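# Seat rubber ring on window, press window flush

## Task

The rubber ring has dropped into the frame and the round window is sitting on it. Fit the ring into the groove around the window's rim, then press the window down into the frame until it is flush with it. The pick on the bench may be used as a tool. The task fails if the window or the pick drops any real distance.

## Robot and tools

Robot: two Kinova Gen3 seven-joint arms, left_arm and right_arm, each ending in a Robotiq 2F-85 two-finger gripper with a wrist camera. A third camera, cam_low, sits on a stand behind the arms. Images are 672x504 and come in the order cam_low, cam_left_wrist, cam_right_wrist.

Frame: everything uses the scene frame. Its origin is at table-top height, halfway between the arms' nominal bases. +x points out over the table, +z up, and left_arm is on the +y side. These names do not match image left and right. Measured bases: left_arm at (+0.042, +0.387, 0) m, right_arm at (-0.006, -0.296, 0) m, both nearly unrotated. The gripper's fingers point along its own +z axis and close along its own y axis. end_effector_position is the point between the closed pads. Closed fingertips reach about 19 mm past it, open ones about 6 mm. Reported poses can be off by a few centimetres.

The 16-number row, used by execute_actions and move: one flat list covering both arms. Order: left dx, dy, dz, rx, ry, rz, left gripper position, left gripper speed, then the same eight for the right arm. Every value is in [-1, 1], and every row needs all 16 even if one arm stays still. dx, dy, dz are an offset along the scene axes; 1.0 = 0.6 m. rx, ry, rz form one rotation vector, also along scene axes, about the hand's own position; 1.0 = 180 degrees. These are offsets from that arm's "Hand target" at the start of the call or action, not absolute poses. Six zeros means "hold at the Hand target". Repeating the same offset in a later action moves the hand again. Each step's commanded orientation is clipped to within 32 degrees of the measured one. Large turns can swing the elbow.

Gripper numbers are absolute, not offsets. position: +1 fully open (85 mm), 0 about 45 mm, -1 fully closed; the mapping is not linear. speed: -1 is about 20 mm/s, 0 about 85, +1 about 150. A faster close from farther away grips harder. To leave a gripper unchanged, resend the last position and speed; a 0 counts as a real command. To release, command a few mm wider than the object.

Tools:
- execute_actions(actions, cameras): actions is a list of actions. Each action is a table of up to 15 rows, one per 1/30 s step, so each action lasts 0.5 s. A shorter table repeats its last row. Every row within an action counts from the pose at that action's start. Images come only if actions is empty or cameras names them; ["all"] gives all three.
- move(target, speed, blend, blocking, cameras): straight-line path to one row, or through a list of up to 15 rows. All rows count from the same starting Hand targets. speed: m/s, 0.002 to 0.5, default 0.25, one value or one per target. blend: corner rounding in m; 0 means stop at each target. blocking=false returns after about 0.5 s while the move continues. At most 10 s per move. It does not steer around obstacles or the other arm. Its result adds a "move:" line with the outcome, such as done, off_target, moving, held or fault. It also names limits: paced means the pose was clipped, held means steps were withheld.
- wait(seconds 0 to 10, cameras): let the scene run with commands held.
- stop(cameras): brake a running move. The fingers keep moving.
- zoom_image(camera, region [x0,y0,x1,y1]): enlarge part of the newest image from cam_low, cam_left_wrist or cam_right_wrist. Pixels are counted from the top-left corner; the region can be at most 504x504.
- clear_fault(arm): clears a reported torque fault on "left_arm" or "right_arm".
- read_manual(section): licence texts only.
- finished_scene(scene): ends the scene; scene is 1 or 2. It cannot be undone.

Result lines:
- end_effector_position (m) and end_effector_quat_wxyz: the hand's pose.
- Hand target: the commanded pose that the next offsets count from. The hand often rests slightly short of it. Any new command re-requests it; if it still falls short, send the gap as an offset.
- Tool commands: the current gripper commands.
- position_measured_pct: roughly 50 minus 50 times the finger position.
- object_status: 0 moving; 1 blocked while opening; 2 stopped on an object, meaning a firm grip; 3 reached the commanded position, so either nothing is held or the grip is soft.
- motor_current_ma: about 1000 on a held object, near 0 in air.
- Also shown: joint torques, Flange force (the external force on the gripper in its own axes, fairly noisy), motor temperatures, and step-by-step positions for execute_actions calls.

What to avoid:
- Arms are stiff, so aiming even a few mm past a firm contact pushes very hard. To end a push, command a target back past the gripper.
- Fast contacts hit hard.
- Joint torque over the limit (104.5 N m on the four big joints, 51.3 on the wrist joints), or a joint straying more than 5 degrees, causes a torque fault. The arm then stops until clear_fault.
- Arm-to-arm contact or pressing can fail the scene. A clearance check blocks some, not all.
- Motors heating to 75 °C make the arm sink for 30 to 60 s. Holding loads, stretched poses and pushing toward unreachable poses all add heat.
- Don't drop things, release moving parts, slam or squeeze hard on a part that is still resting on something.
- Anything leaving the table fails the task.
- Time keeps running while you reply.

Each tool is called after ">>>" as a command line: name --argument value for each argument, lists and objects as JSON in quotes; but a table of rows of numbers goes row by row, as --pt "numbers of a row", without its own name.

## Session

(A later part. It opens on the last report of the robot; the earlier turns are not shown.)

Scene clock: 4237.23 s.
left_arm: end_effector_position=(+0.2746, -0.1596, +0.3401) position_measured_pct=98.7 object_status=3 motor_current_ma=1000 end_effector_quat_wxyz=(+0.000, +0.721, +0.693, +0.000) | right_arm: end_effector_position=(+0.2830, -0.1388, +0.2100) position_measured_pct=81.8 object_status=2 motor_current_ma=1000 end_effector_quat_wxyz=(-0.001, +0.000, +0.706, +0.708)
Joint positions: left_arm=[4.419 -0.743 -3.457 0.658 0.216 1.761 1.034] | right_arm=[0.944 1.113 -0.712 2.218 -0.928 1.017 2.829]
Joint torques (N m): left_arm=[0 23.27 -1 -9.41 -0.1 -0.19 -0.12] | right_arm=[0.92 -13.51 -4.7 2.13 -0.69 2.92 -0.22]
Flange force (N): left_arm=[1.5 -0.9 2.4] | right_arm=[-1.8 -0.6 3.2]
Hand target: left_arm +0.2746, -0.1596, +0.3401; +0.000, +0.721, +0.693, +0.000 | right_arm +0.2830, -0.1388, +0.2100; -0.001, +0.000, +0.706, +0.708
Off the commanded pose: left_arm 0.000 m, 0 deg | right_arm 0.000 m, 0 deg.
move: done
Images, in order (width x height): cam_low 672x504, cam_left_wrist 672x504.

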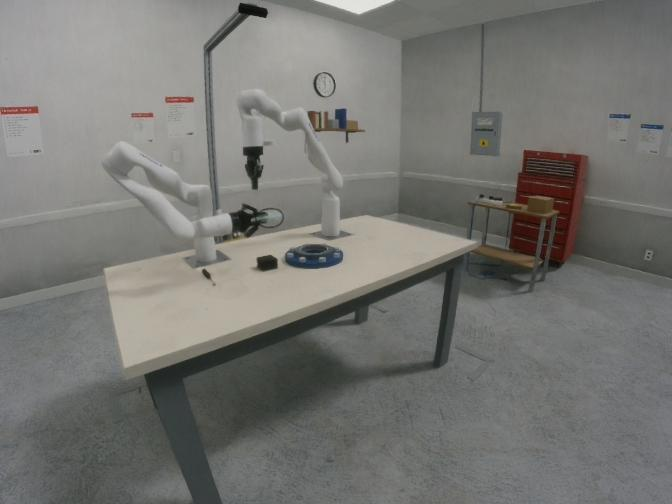

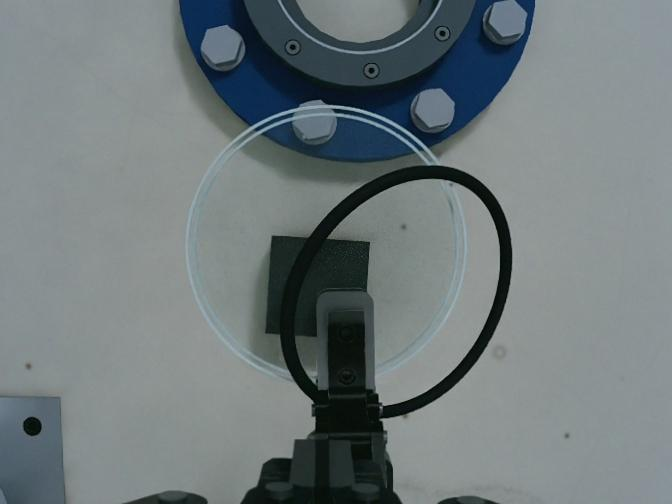

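>>> move --pt "0.0507 0.081 0 0 0 0 -1 1 0 0 0 0 0 0 -1 1" --pt "0.0507 0.081 -0.1633 0 0 0 -1 1 0 0 0 0 0 0 -1 1" --pt "0.109 0.091 -0.1633 0 0 0 -1 1 0 0 0 0 0 0 -1 1" --pt "0.109 0.091 -0.24 0 0 0 -1 1 0 0 0 0 0 0 -1 1" --speed '[0.2,0.15,0.05,0.04]' --cameras '["cam_left_wrist","cam_right_wrist","cam_low"]'

>>> zoom_image --camera "cam_low" --region '[255, 195, 315, 240]'

Scene clock: 4259.13 s.
left_arm: end_effector_position=(+0.3400, -0.1052, +0.1971) position_measured_pct=98.7 object_status=3 motor_current_ma=1000 end_effector_quat_wxyz=(+0.001, +0.721, +0.693, -0.001) | right_arm: end_effector_position=(+0.2871, -0.1393, +0.1977) position_measured_pct=81.8 object_status=2 motor_current_ma=1000 end_effector_quat_wxyz=(+0.004, +0.006, +0.720, +0.694)
Joint positions: left_arm=[4.33 -0.718 -3.451 1.176 0.212 1.277 0.841] | right_arm=[0.968 1.13 -0.745 2.217 -0.907 0.95 2.802]
Joint torques (N m): left_arm=[19.66 -47.15 20.91 31.15 9.24 5.48 -0.1] | right_arm=[5.32 -19.88 -48.03 2.72 -17.51 38.79 5.21]
Flange force (N): left_arm=[7.5 35.6 -119.8] | right_arm=[33.8 -121.9 5.6]
Hand target: left_arm +0.3400, -0.1050, +0.1961; +0.000, +0.721, +0.693, +0.000 | right_arm +0.2830, -0.1387, +0.2100; -0.001, +0.000, +0.706, +0.708
Off the commanded pose: left_arm 0.001 m, 0 deg | right_arm 0.013 m, 2 deg.
TORQUE WARNING: the torque sensor of joint 6 (wrist pitch) of the right arm reached its warning level (29.4 N m). A warning alone does not stop the arm.
move: off_target (right_arm)

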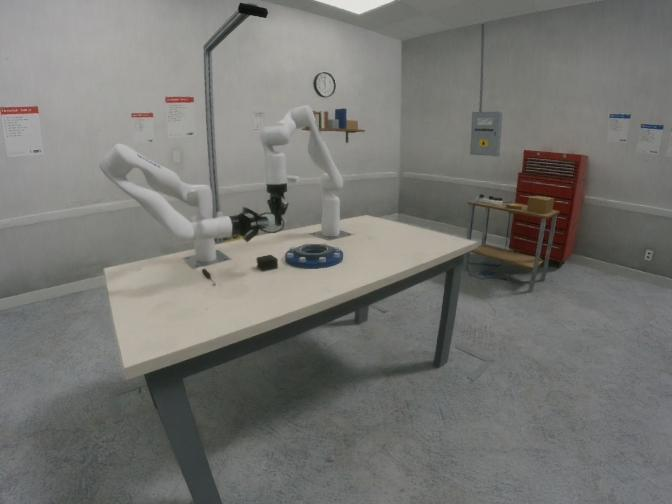

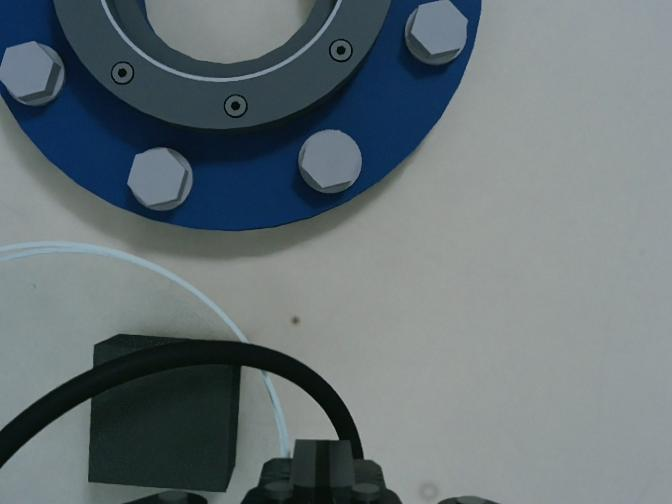

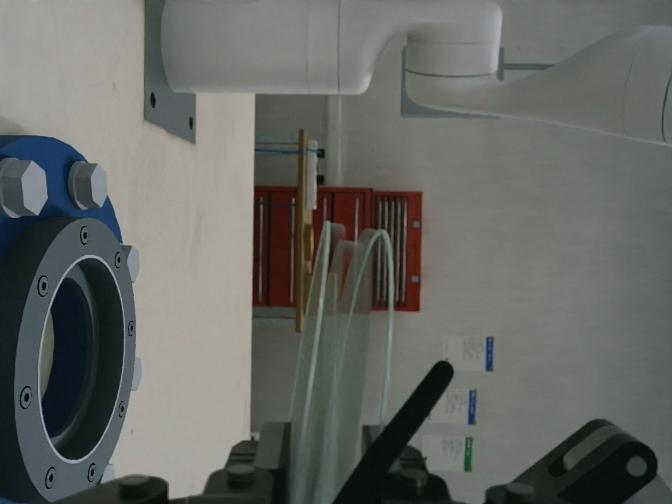

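Scaled by 8.400 from the camera's 672x504 image, which has a finer 960x720 frame.

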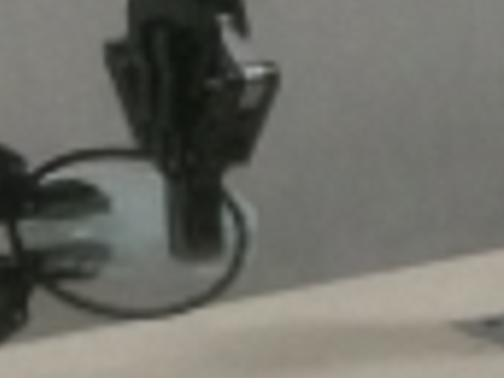

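>>> move --target '[0,0,0.0767,0,0,0,-1,1,0,0,0,0,0,0,-1,1]' --speed 0.04 --cameras '["cam_left_wrist","cam_right_wrist"]'

>>> zoom_image --camera "cam_left_wrist" --region '[200, 250, 450, 504]'

Scene clock: 4265.80 s.
left_arm: end_effector_position=(+0.3400, -0.1050, +0.2421) position_measured_pct=98.7 object_status=3 motor_current_ma=1000 end_effector_quat_wxyz=(+0.000, +0.721, +0.693, +0.000) | right_arm: end_effector_position=(+0.2830, -0.1388, +0.2100) position_measured_pct=81.8 object_status=2 motor_current_ma=1000 end_effector_quat_wxyz=(-0.001, +0.000, +0.706, +0.708)
Joint positions: left_arm=[4.327 -0.689 -3.458 1.081 0.203 1.4 0.853] | right_arm=[0.987 1.144 -0.776 2.217 -0.887 0.967 2.776]
Joint torques (N m): left_arm=[-0.09 22.03 -1.44 -9.75 -0.14 -0.34 -0.13] | right_arm=[0.98 -13.41 -5.1 2.2 -0.82 2.85 -0.17]
Flange force (N): left_arm=[2.2 -1.9 2.0] | right_arm=[-2.2 -0.8 2.9]
Hand target: left_arm +0.3400, -0.1050, +0.2421; +0.000, +0.721, +0.693, +0.000 | right_arm +0.2830, -0.1388, +0.2100; -0.001, +0.000, +0.706, +0.708
Off the commanded pose: left_arm 0.000 m, 0 deg | right_arm 0.000 m, 0 deg.
TORQUE WARNING: the torque sensor of joint 6 (wrist pitch) of the right arm reached its warning level (29.4 N m). A warning alone does not stop the arm.
move: done
Images, in order (width x height): cam_left_wrist 672x504, cam_right_wrist 672x504.

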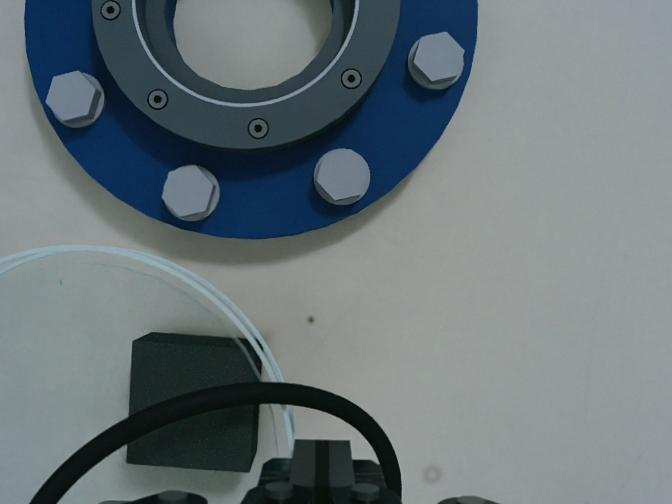

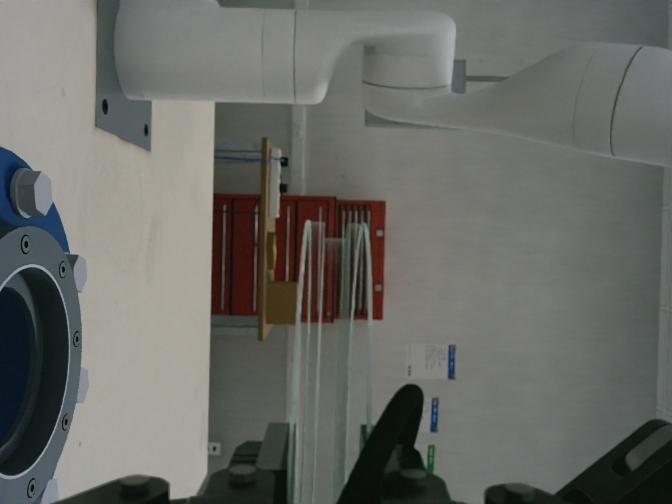

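Scaled by 1.984.

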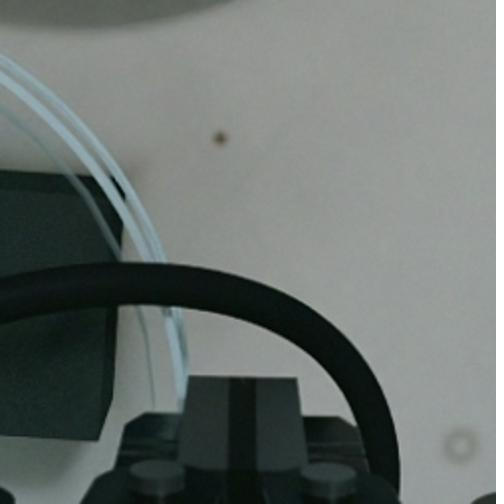

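>>> move --pt "0.0083 0 0 0 0 0 -1 1 0 0 0 0 0 0 -1 1" --pt "0.0083 0 -0.0467 0 0 0 -1 1 0 0 0 0 0 0 -1 1" --speed 0.03 --cameras '["cam_left_wrist","cam_right_wrist","cam_low"]'

>>> zoom_image --camera "cam_low" --region '[255, 195, 315, 240]'

Scene clock: 4275.93 s.
left_arm: end_effector_position=(+0.3450, -0.1050, +0.2142) position_measured_pct=98.7 object_status=3 motor_current_ma=1000 end_effector_quat_wxyz=(+0.000, +0.721, +0.693, +0.000) | right_arm: end_effector_position=(+0.2830, -0.1388, +0.2100) position_measured_pct=81.8 object_status=2 motor_current_ma=1000 end_effector_quat_wxyz=(-0.001, +0.000, +0.706, +0.708)
Joint positions: left_arm=[4.32 -0.713 -3.454 1.129 0.209 1.33 0.839] | right_arm=[0.987 1.144 -0.776 2.217 -0.887 0.967 2.776]
Joint torques (N m): left_arm=[4.15 20.34 2.18 -6.94 1.9 1.65 -0.15] | right_arm=[2.88 -13.72 -5.82 -1.68 -3.37 2.77 -0.08]
Flange force (N): left_arm=[2.0 7.0 -0.9] | right_arm=[6.4 -3.4 3.5]
Hand target: left_arm +0.3450, -0.1050, +0.2141; +0.000, +0.721, +0.693, +0.000 | right_arm +0.2830, -0.1388, +0.2100; -0.001, +0.000, +0.706, +0.708
Off the commanded pose: left_arm 0.000 m, 0 deg | right_arm 0.000 m, 0 deg.
move: done

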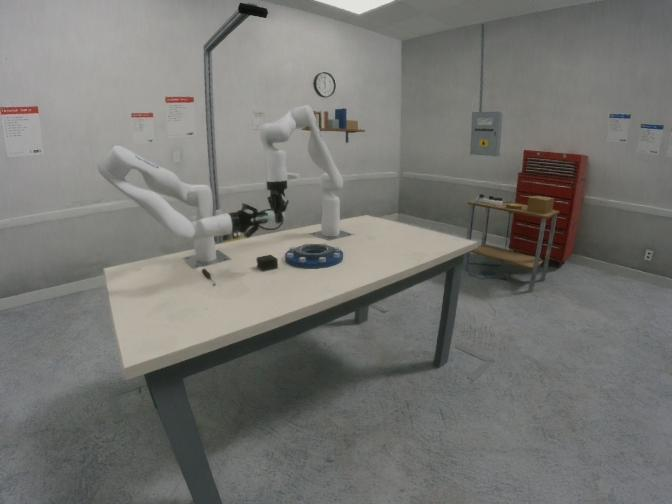

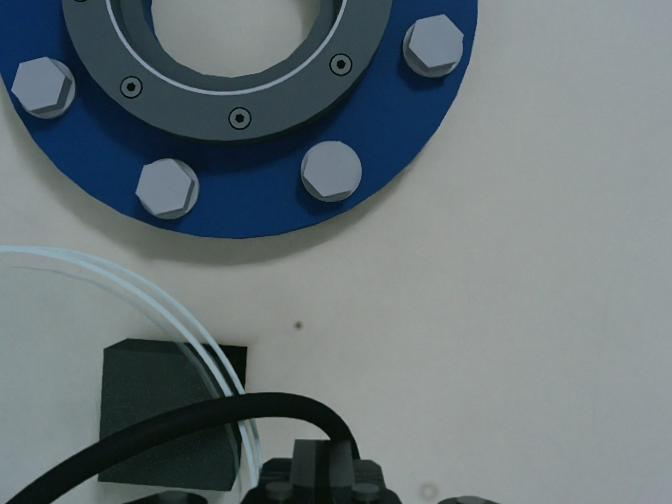

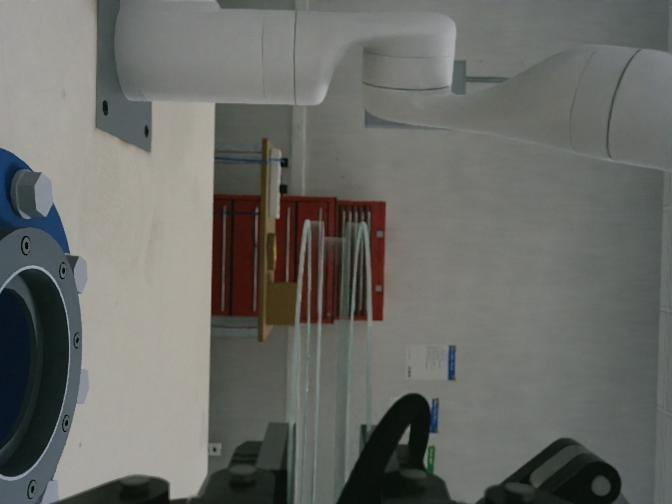

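Scaled by 8.400 from the camera's 672x504 image, which has a finer 960x720 frame.

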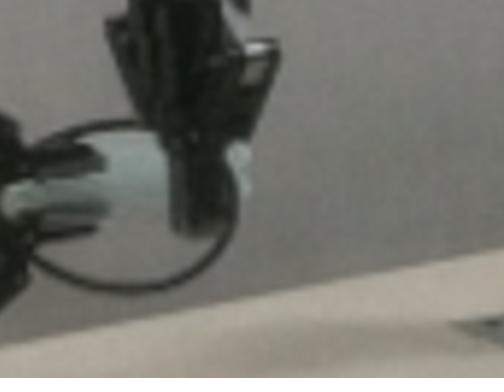

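>>> move --target '[0,0,-0.035,0,0,0,-1,1,0,0,0,0,0,0,-1,1]' --speed 0.03 --cameras '["cam_left_wrist","cam_right_wrist","cam_low"]'

>>> zoom_image --camera "cam_low" --region '[255, 195, 315, 240]'

Scene clock: 4280.00 s.
left_arm: end_effector_position=(+0.3450, -0.1051, +0.1933) position_measured_pct=98.7 object_status=3 motor_current_ma=1000 end_effector_quat_wxyz=(+0.000, +0.721, +0.693, +0.000) | right_arm: end_effector_position=(+0.2831, -0.1388, +0.2098) position_measured_pct=81.8 object_status=2 motor_current_ma=1000 end_effector_quat_wxyz=(-0.001, +0.001, +0.706, +0.708)
Joint positions: left_arm=[4.321 -0.728 -3.451 1.169 0.214 1.275 0.834] | right_arm=[0.988 1.144 -0.776 2.216 -0.887 0.967 2.776]
Joint torques (N m): left_arm=[6.76 -3.14 5.9 5.02 2.59 1.62 -0.15] | right_arm=[2.86 -15 -20.72 2.62 -7.32 15.93 1.75]
Flange force (N): left_arm=[4.7 10.6 -42.2] | right_arm=[10.6 -45.1 3.1]
Hand target: left_arm +0.3450, -0.1050, +0.1931; +0.000, +0.721, +0.693, +0.000 | right_arm +0.2830, -0.1388, +0.2100; -0.001, +0.000, +0.706, +0.708
Off the commanded pose: left_arm 0.000 m, 0 deg | right_arm 0.000 m, 0 deg.
move: done

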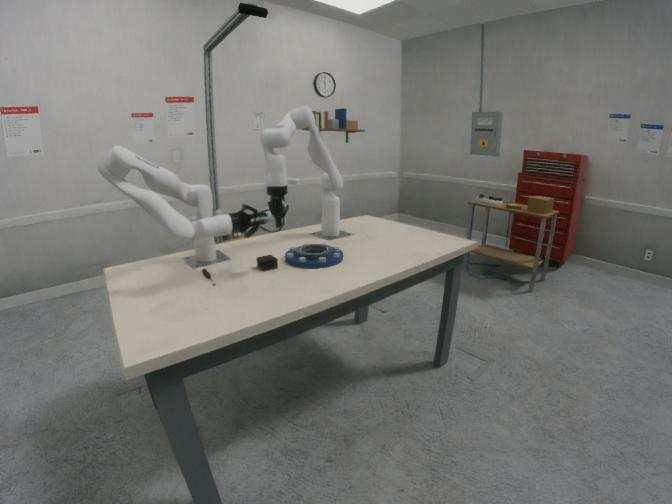

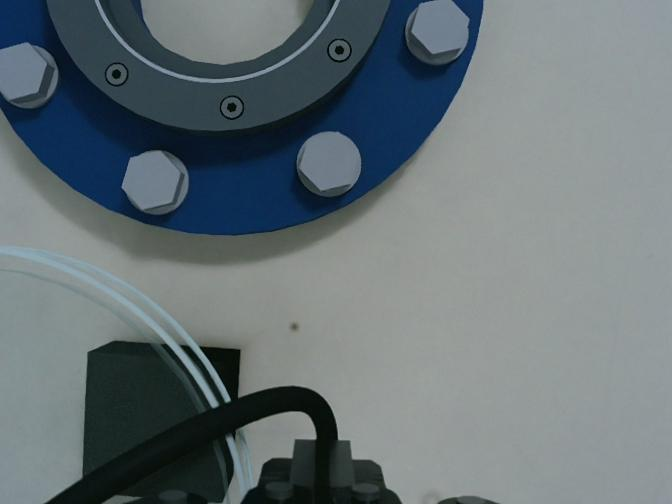

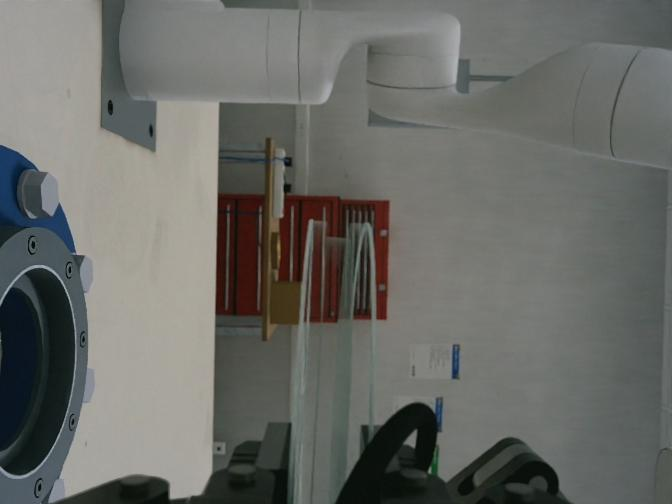

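Scaled by 8.400 from the camera's 672x504 image, which has a finer 960x720 frame.

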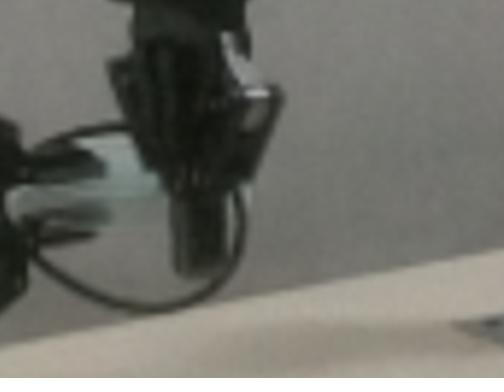

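>>> move --pt "0 0 0.02 0 0 0 -1 1 0 0 0 0 0 0 -1 1" --pt "0.0133 0 0.02 0 0 0 -1 1 0 0 0 0 0 0 -1 1" --speed 0.03 --cameras '["cam_left_wrist","cam_low"]'

>>> zoom_image --camera "cam_low" --region '[255, 200, 300, 235]'

>>> zoom_image --camera "cam_left_wrist" --region '[200, 350, 400, 504]'

Scene clock: 4290.43 s.
left_arm: end_effector_position=(+0.3529, -0.1050, +0.2051) position_measured_pct=98.7 object_status=3 motor_current_ma=1000 end_effector_quat_wxyz=(+0.000, +0.721, +0.693, +0.000) | right_arm: end_effector_position=(+0.2830, -0.1388, +0.2100) position_measured_pct=81.8 object_status=2 motor_current_ma=1000 end_effector_quat_wxyz=(-0.001, +0.000, +0.706, +0.708)
Joint positions: left_arm=[4.307 -0.73 -3.453 1.126 0.213 1.316 0.826] | right_arm=[0.988 1.144 -0.776 2.217 -0.887 0.967 2.776]
Joint torques (N m): left_arm=[-0.24 22.47 -1.48 -9.48 -0.12 -0.29 -0.23] | right_arm=[0.98 -13.32 -5.1 2.13 -0.83 2.87 -0.21]
Motor temperatures (°C): left_arm=[32 41 30 31 39 41 33] | right_arm=[35 31 32 31 35 46 37]
Flange force (N): left_arm=[1.7 -2.2 1.7] | right_arm=[-1.9 -0.6 3.0]
Hand target: left_arm +0.3529, -0.1050, +0.2051; +0.000, +0.721, +0.693, +0.000 | right_arm +0.2830, -0.1388, +0.2100; -0.001, +0.000, +0.706, +0.708
Off the commanded pose: left_arm 0.000 m, 0 deg | right_arm 0.000 m, 0 deg.
move: done
Images, in order (width x height): cam_low 672x504, cam_left_wrist 672x504.

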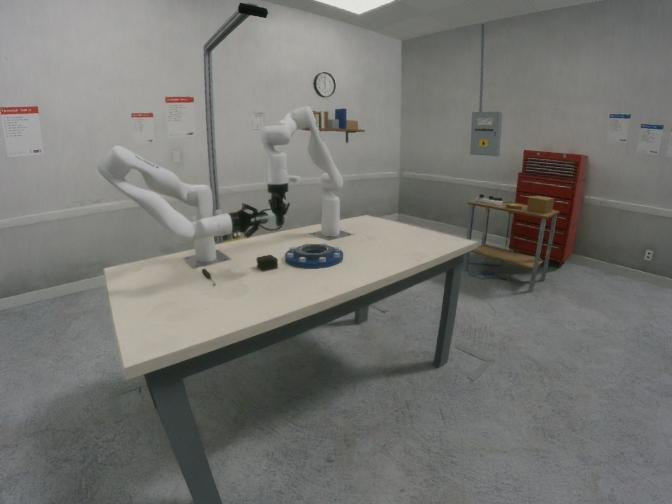

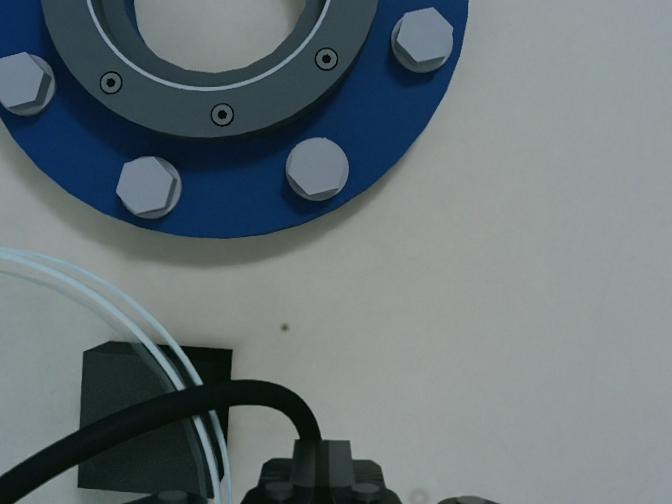

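Scaled by 11.200 from the camera's 672x504 image, which has a finer 960x720 frame.

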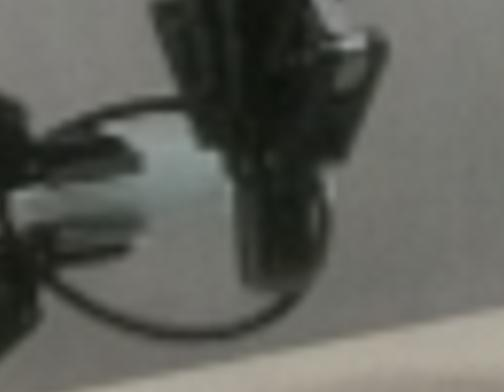

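Scaled by 2.520.

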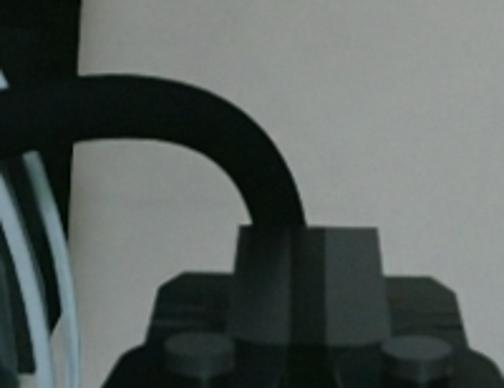

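>>> move --pt "0 0 0.225 0 0 0 -1 1 0 0 0 0 0 0 -1 1" --pt "-0.06 -0.08 0.225 0 0 0 -1 1 0 0 0 0 0 0 -1 1" --speed 0.12 --cameras '["cam_left_wrist","cam_low"]'

>>> zoom_image --camera "cam_low" --region '[255, 200, 300, 235]'

Scene clock: 4298.20 s.
left_arm: end_effector_position=(+0.3169, -0.1530, +0.3401) position_measured_pct=98.7 object_status=3 motor_current_ma=1000 end_effector_quat_wxyz=(+0.000, +0.721, +0.693, +0.000) | right_arm: end_effector_position=(+0.2830, -0.1387, +0.2100) position_measured_pct=81.8 object_status=2 motor_current_ma=1000 end_effector_quat_wxyz=(-0.001, +0.000, +0.706, +0.708)
Joint positions: left_arm=[4.335 -0.791 -3.457 0.562 0.23 1.807 0.974] | right_arm=[0.987 1.144 -0.776 2.217 -0.887 0.967 2.776]
Joint torques (N m): left_arm=[-0.09 23.76 -0.9 -9.93 -0.11 -0.27 -0.2] | right_arm=[0.92 -13.32 -5.03 2.11 -0.83 2.83 -0.17]
Flange force (N): left_arm=[6.7 -4.3 5.7] | right_arm=[-1.9 -0.3 2.9]
Hand target: left_arm +0.3169, -0.1530, +0.3401; +0.000, +0.721, +0.693, +0.000 | right_arm +0.2830, -0.1387, +0.2100; -0.001, +0.000, +0.706, +0.708
Off the commanded pose: left_arm 0.000 m, 0 deg | right_arm 0.000 m, 0 deg.
move: done
Images, in order (width x height): cam_low 672x504, cam_left_wrist 672x504.

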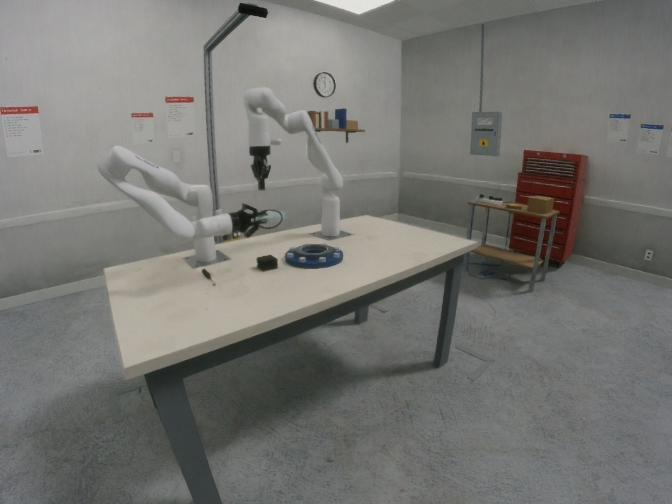

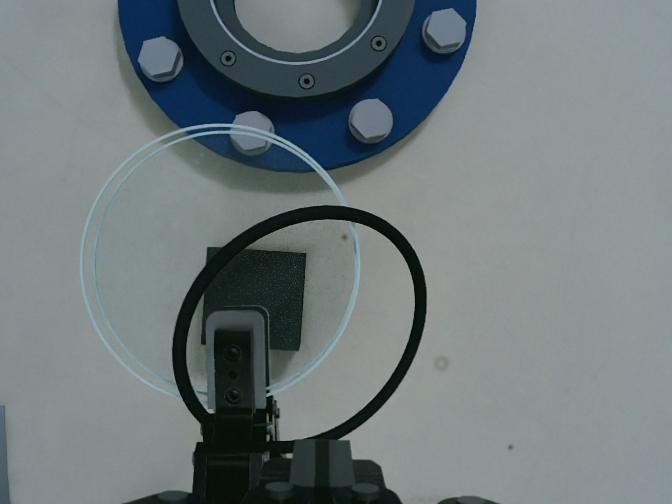

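Scaled by 11.200 from the camera's 672x504 image, which has a finer 960x720 frame.

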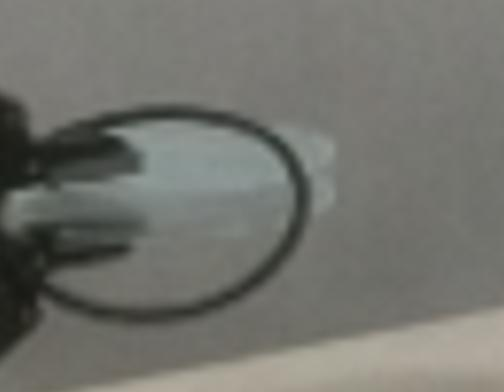

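>>> move --pt "0.046 0.0617 0 0 0 0 -1 1 0 0 0 0 0 0 -1 1" --pt "0.046 0.0617 -0.223 0 0 0 -1 1 0 0 0 0 0 0 -1 1" --speed '[0.12,0.08]' --cameras '["cam_left_wrist","cam_low"]'

>>> zoom_image --camera "cam_low" --region '[255, 200, 300, 235]'

>>> zoom_image --camera "cam_left_wrist" --region '[200, 350, 400, 504]'

Scene clock: 4317.43 s.
left_arm: end_effector_position=(+0.3445, -0.1160, +0.2064) position_measured_pct=98.7 object_status=3 motor_current_ma=1000 end_effector_quat_wxyz=(+0.000, +0.721, +0.693, +0.000) | right_arm: end_effector_position=(+0.2830, -0.1387, +0.2100) position_measured_pct=81.8 object_status=2 motor_current_ma=1000 end_effector_quat_wxyz=(-0.001, +0.000, +0.706, +0.708)
Joint positions: left_arm=[4.325 -0.742 -3.452 1.099 0.215 1.331 0.851] | right_arm=[0.987 1.144 -0.776 2.217 -0.887 0.967 2.776]
Joint torques (N m): left_arm=[3.1 21.15 1.28 -7.17 1.35 1.47 -0.09] | right_arm=[2.7 -13.7 -5.48 -0.96 -2.85 2.72 -0.09]
Flange force (N): left_arm=[1.1 5.4 -0.3] | right_arm=[4.4 -2.7 4.0]
Hand target: left_arm +0.3445, -0.1160, +0.2063; +0.000, +0.721, +0.693, +0.000 | right_arm +0.2830, -0.1387, +0.2100; -0.001, +0.000, +0.706, +0.708
Off the commanded pose: left_arm 0.000 m, 0 deg | right_arm 0.000 m, 0 deg.
move: done
Images, in order (width x height): cam_low 672x504, cam_left_wrist 672x504.

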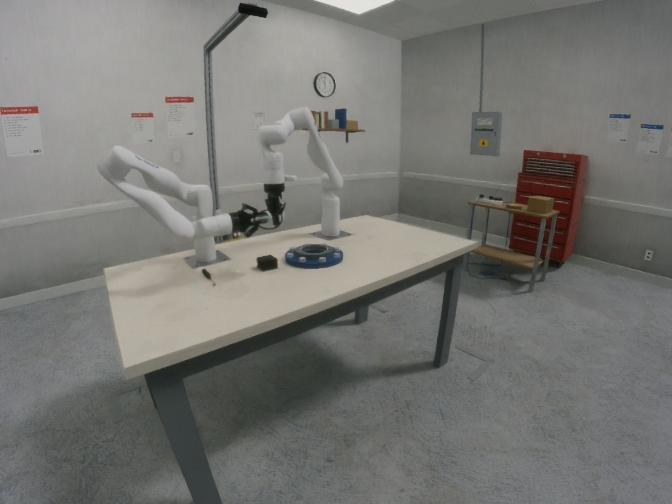

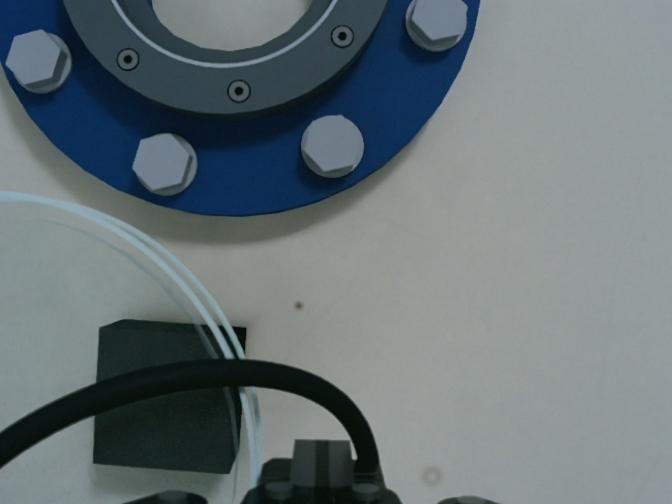

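Scaled by 11.200 from the camera's 672x504 image, which has a finer 960x720 frame.

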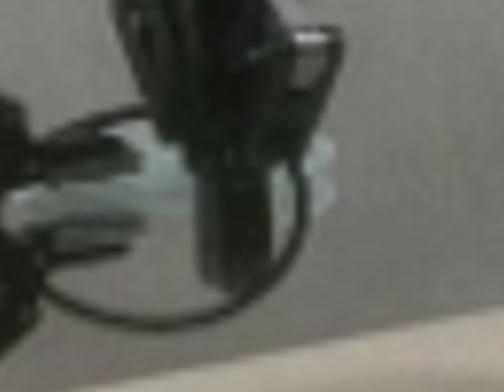

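Scaled by 2.520.

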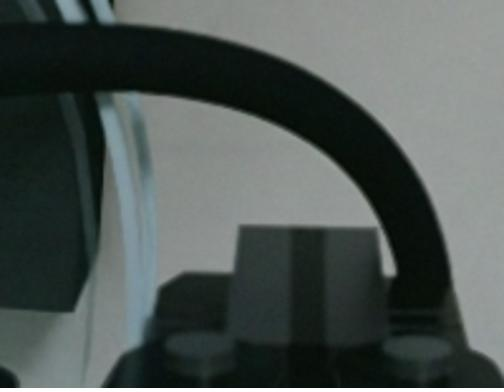

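>>> move --pt "0.004 0 -0.002 0 0 0 -1 1 0 0 0 0 0 0 -1 1" --pt "0.004 0 -0.02 0 0 0 -1 1 0 0 0 0 0 0 -1 1" --pt "0.02 0 -0.02 0 0 0 -1 1 0 0 0 0 0 0 -1 1" --speed 0.03 --cameras '["cam_left_wrist","cam_low"]'

>>> zoom_image --camera "cam_low" --region '[255, 200, 300, 235]'

>>> zoom_image --camera "cam_left_wrist" --region '[200, 350, 400, 504]'

Scene clock: 4325.83 s.
left_arm: end_effector_position=(+0.3565, -0.1160, +0.1942) position_measured_pct=98.7 object_status=3 motor_current_ma=1000 end_effector_quat_wxyz=(+0.000, +0.721, +0.693, +0.000) | right_arm: end_effector_position=(+0.2830, -0.1387, +0.2102) position_measured_pct=81.8 object_status=2 motor_current_ma=1000 end_effector_quat_wxyz=(-0.001, +0.000, +0.706, +0.708)
Joint positions: left_arm=[4.305 -0.766 -3.45 1.091 0.22 1.315 0.832] | right_arm=[0.988 1.144 -0.777 2.217 -0.887 0.967 2.776]
Joint torques (N m): left_arm=[0.22 20.58 -1.02 -7.89 -0.05 -0.12 -0.04] | right_arm=[1.13 -13.48 -6.62 2.28 -1.38 4.22 0.03]
Flange force (N): left_arm=[1.2 -0.5 -2.8] | right_arm=[-0.9 -4.9 3.2]
Hand target: left_arm +0.3565, -0.1160, +0.1943; +0.000, +0.721, +0.693, +0.000 | right_arm +0.2830, -0.1388, +0.2100; -0.001, +0.000, +0.706, +0.708
Off the commanded pose: left_arm 0.000 m, 0 deg | right_arm 0.000 m, 0 deg.
move: done
Images, in order (width x height): cam_low 672x504, cam_left_wrist 672x504.

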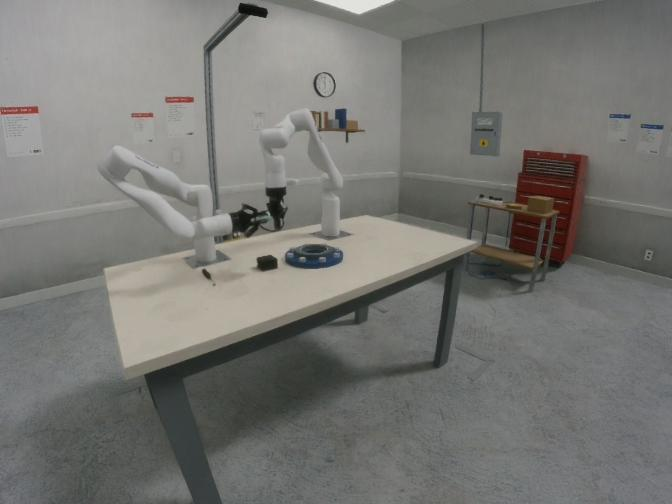

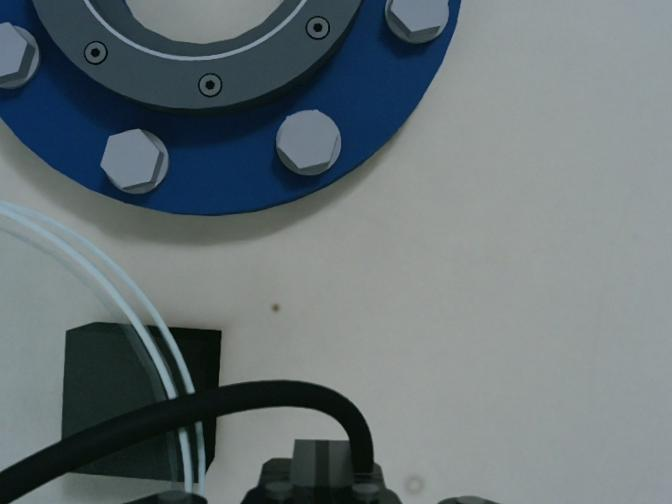

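Scaled by 11.200 from the camera's 672x504 image, which has a finer 960x720 frame.

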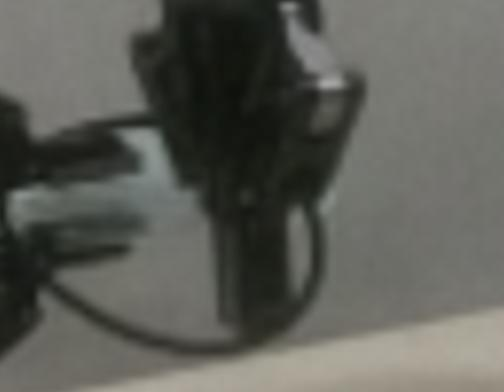

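Scaled by 2.520.

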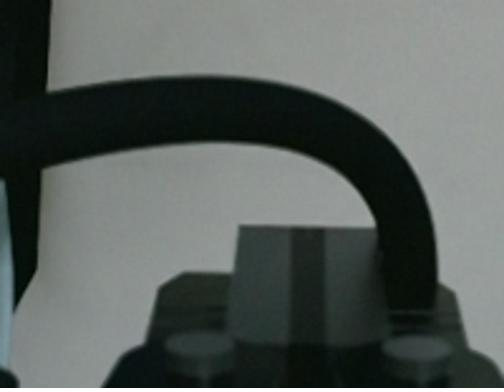

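>>> move --pt "0 0 -0.0133 0 0 0 -1 1 0 0 0 0 0 0 -1 1" --speed 0.03 --cameras '["cam_left_wrist","cam_low"]'

>>> zoom_image --camera "cam_low" --region '[255, 200, 300, 235]'

Scene clock: 4333.03 s.
left_arm: end_effector_position=(+0.3566, -0.1161, +0.1865) position_measured_pct=98.7 object_status=3 motor_current_ma=1000 end_effector_quat_wxyz=(+0.000, +0.721, +0.693, +0.000) | right_arm: end_effector_position=(+0.2830, -0.1388, +0.2098) position_measured_pct=81.8 object_status=2 motor_current_ma=1000 end_effector_quat_wxyz=(-0.001, +0.000, +0.706, +0.708)
Joint positions: left_arm=[4.305 -0.772 -3.448 1.105 0.222 1.294 0.83] | right_arm=[0.988 1.144 -0.776 2.217 -0.887 0.966 2.776]
Joint torques (N m): left_arm=[3.55 -5.22 3.15 5.41 0.73 -0.18 -0.06] | right_arm=[1.83 -15.23 -22.27 5.81 -6.02 18.04 2.03]
Flange force (N): left_arm=[1.7 5.9 -48.1] | right_arm=[5.2 -49.8 4.2]
Hand target: left_arm +0.3565, -0.1160, +0.1863; +0.000, +0.721, +0.693, +0.000 | right_arm +0.2830, -0.1388, +0.2100; -0.001, +0.000, +0.706, +0.708
Off the commanded pose: left_arm 0.000 m, 0 deg | right_arm 0.000 m, 0 deg.
move: done
Images, in order (width x height): cam_low 672x504, cam_left_wrist 672x504.

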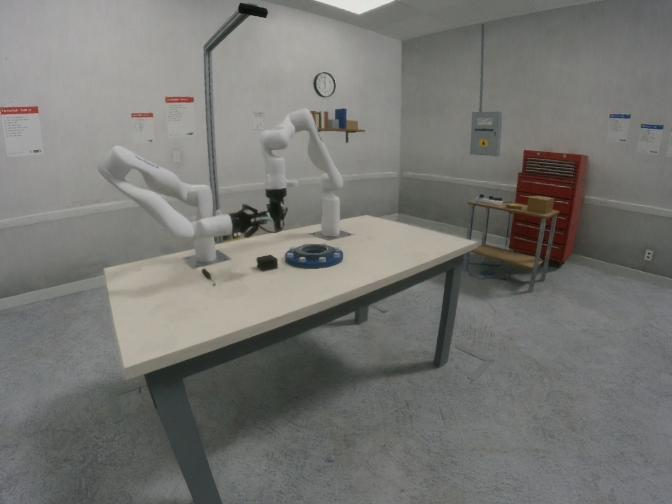

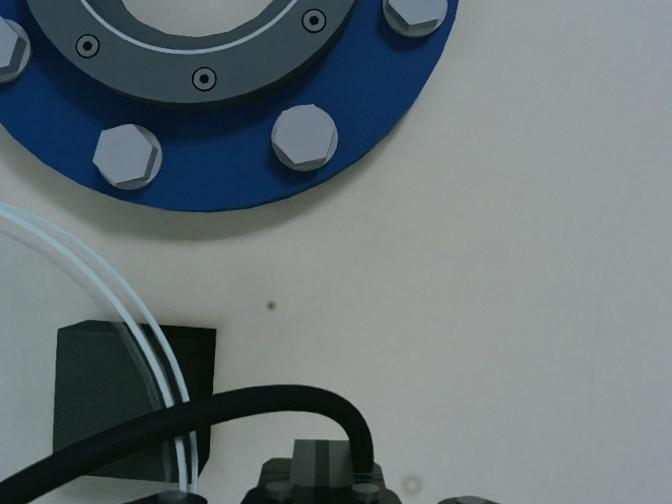

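Scaled by 11.200 from the camera's 672x504 image, which has a finer 960x720 frame.

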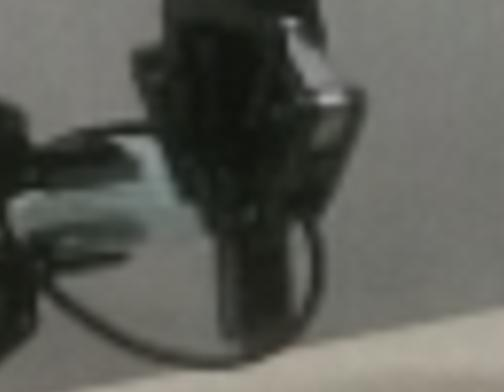

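>>> move --pt "0.004 0 0.016 0 0 0 -1 1 0 0 0 0 0 0 -1 1" --pt "0.013 0 0.016 0 0 0 -1 1 0 0 0 0 0 0 -1 1" --pt "0.013 0.005 0.045 0 0 0 -1 1 0 0 0 0 0 0 -1 1" --speed 0.04 --cameras '["cam_left_wrist","cam_low"]'

>>> zoom_image --camera "cam_low" --region '[255, 200, 300, 235]'

Scene clock: 4340.90 s.
left_arm: end_effector_position=(+0.3643, -0.1130, +0.2133) position_measured_pct=98.7 object_status=3 motor_current_ma=1000 end_effector_quat_wxyz=(+0.000, +0.721, +0.693, +0.000) | right_arm: end_effector_position=(+0.2830, -0.1388, +0.2100) position_measured_pct=81.8 object_status=2 motor_current_ma=1000 end_effector_quat_wxyz=(-0.001, +0.000, +0.706, +0.708)
Joint positions: left_arm=[4.288 -0.758 -3.453 1.044 0.217 1.369 0.824] | right_arm=[0.988 1.144 -0.776 2.217 -0.887 0.967 2.776]
Joint torques (N m): left_arm=[-0.17 23.02 -1.56 -9.35 -0.18 -0.24 -0.12] | right_arm=[1 -13.28 -5.03 2.2 -0.74 2.89 -0.17]
Flange force (N): left_arm=[1.2 -1.4 1.5] | right_arm=[-2.2 -0.3 3.3]
Hand target: left_arm +0.3643, -0.1130, +0.2133; +0.000, +0.721, +0.693, +0.000 | right_arm +0.2830, -0.1388, +0.2100; -0.001, +0.000, +0.706, +0.708
Off the commanded pose: left_arm 0.000 m, 0 deg | right_arm 0.000 m, 0 deg.
move: done
Images, in order (width x height): cam_low 672x504, cam_left_wrist 672x504.

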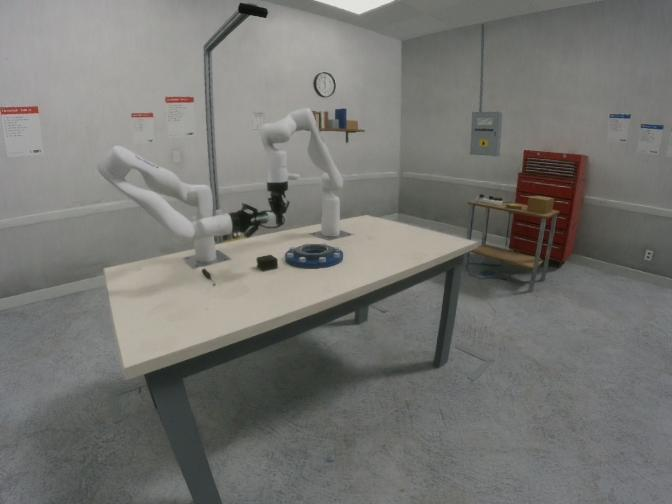

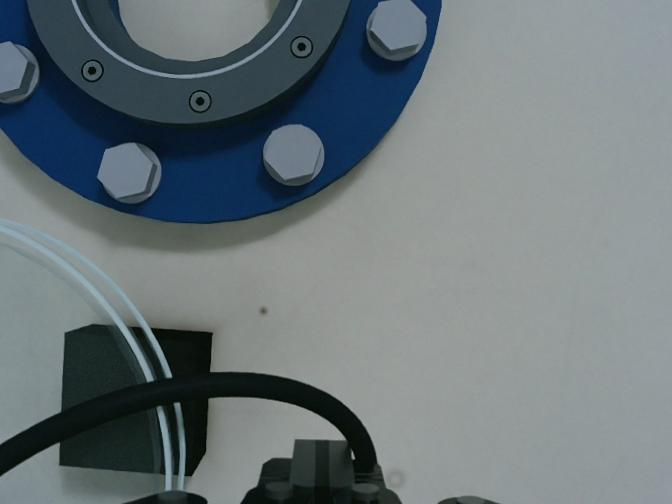

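Scaled by 11.200 from the camera's 672x504 image, which has a finer 960x720 frame.

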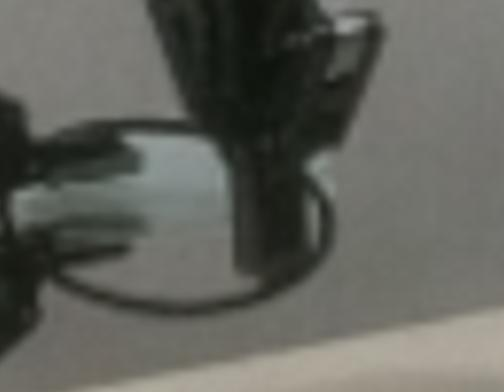

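>>> move --pt "0 0 0.04 0 0 0 -0.66 0 0 0 0 0 0 0 -1 1" --pt "-0.008 -0.005 0.04 0 0 0 -0.66 0 0 0 0 0 0 0 -1 1" --speed 0.08 --cameras '["cam_left_wrist"]'

>>> zoom_image --camera "cam_left_wrist" --region '[200, 300, 450, 504]'

Scene clock: 4359.40 s.
left_arm: end_effector_position=(+0.3596, -0.1160, +0.2373) position_measured_pct=83.1 object_status=3 motor_current_ma=0 end_effector_quat_wxyz=(+0.000, +0.721, +0.693, +0.000) | right_arm: end_effector_position=(+0.2830, -0.1388, +0.2100) position_measured_pct=81.8 object_status=2 motor_current_ma=1000 end_effector_quat_wxyz=(-0.001, +0.000, +0.706, +0.708)
Joint positions: left_arm=[4.294 -0.745 -3.455 0.991 0.214 1.434 0.84] | right_arm=[0.988 1.144 -0.776 2.217 -0.887 0.967 2.776]
Joint torques (N m): left_arm=[-0.22 23.04 -1.42 -9.74 -0.14 -0.18 -0.19] | right_arm=[1 -13.25 -5.07 2.13 -0.84 2.85 -0.22]
Flange force (N): left_arm=[2.3 -2.4 2.4] | right_arm=[-1.9 -0.4 3.0]
Hand target: left_arm +0.3595, -0.1160, +0.2373; +0.000, +0.721, +0.693, +0.000 | right_arm +0.2830, -0.1388, +0.2100; -0.001, +0.000, +0.706, +0.708
Off the commanded pose: left_arm 0.000 m, 0 deg | right_arm 0.000 m, 0 deg.
move: done
Images, in order (width x height): cam_left_wrist 672x504.

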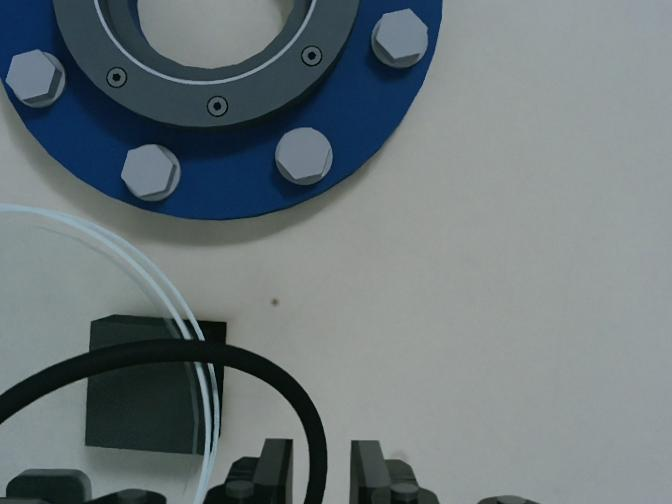

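Scaled by 2.016.

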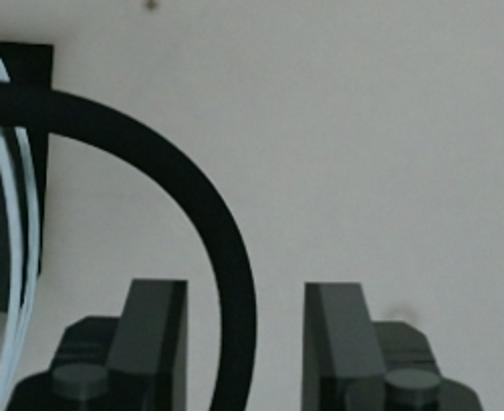

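>>> move --pt "0 0 0.02 0 0 0 -0.66 0 0 0 0 0 0 0 -1 1" --pt "-0.0208 0.048 0.02 0 0 0.207 -0.66 0 0 0 0 0 0 0 -1 1" --speed 0.1 --cameras '["cam_left_wrist"]'

Scene clock: 4369.87 s.
left_arm: end_effector_position=(+0.3471, -0.0872, +0.2493) position_measured_pct=83.1 object_status=3 motor_current_ma=0 end_effector_quat_wxyz=(+0.000, +0.462, +0.887, +0.000) | right_arm: end_effector_position=(+0.2830, -0.1388, +0.2100) position_measured_pct=81.8 object_status=2 motor_current_ma=1000 end_effector_quat_wxyz=(-0.001, +0.000, +0.706, +0.708)
Joint positions: left_arm=[4.377 -0.669 -3.606 1.124 0.286 1.409 1.415] | right_arm=[0.988 1.144 -0.776 2.217 -0.887 0.967 2.776]
Joint torques (N m): left_arm=[-0.14 21.41 -2.11 -9.52 -0.08 -0.18 -0.2] | right_arm=[0.93 -13.2 -5.11 2.16 -0.84 2.88 -0.15]
Flange force (N): left_arm=[2.8 -0.5 2.3] | right_arm=[-2.0 -0.2 2.7]
Hand target: left_arm +0.3471, -0.0872, +0.2493; +0.000, +0.462, +0.887, +0.000 | right_arm +0.2830, -0.1388, +0.2100; -0.001, +0.000, +0.706, +0.708
Off the commanded pose: left_arm 0.000 m, 0 deg | right_arm 0.000 m, 0 deg.
move: done
Images, in order (width x height): cam_left_wrist 672x504.

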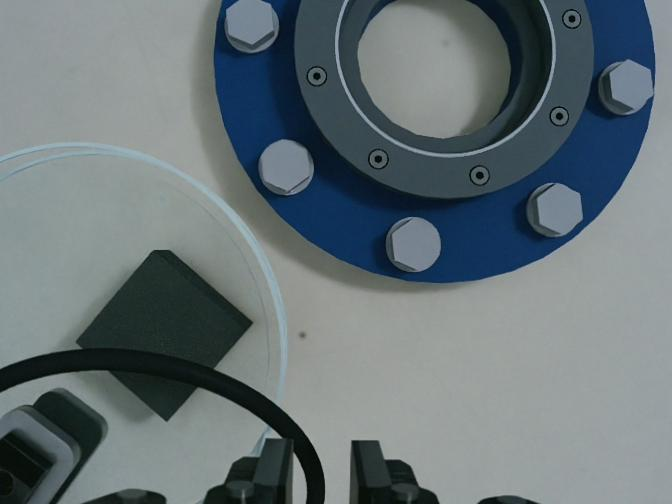

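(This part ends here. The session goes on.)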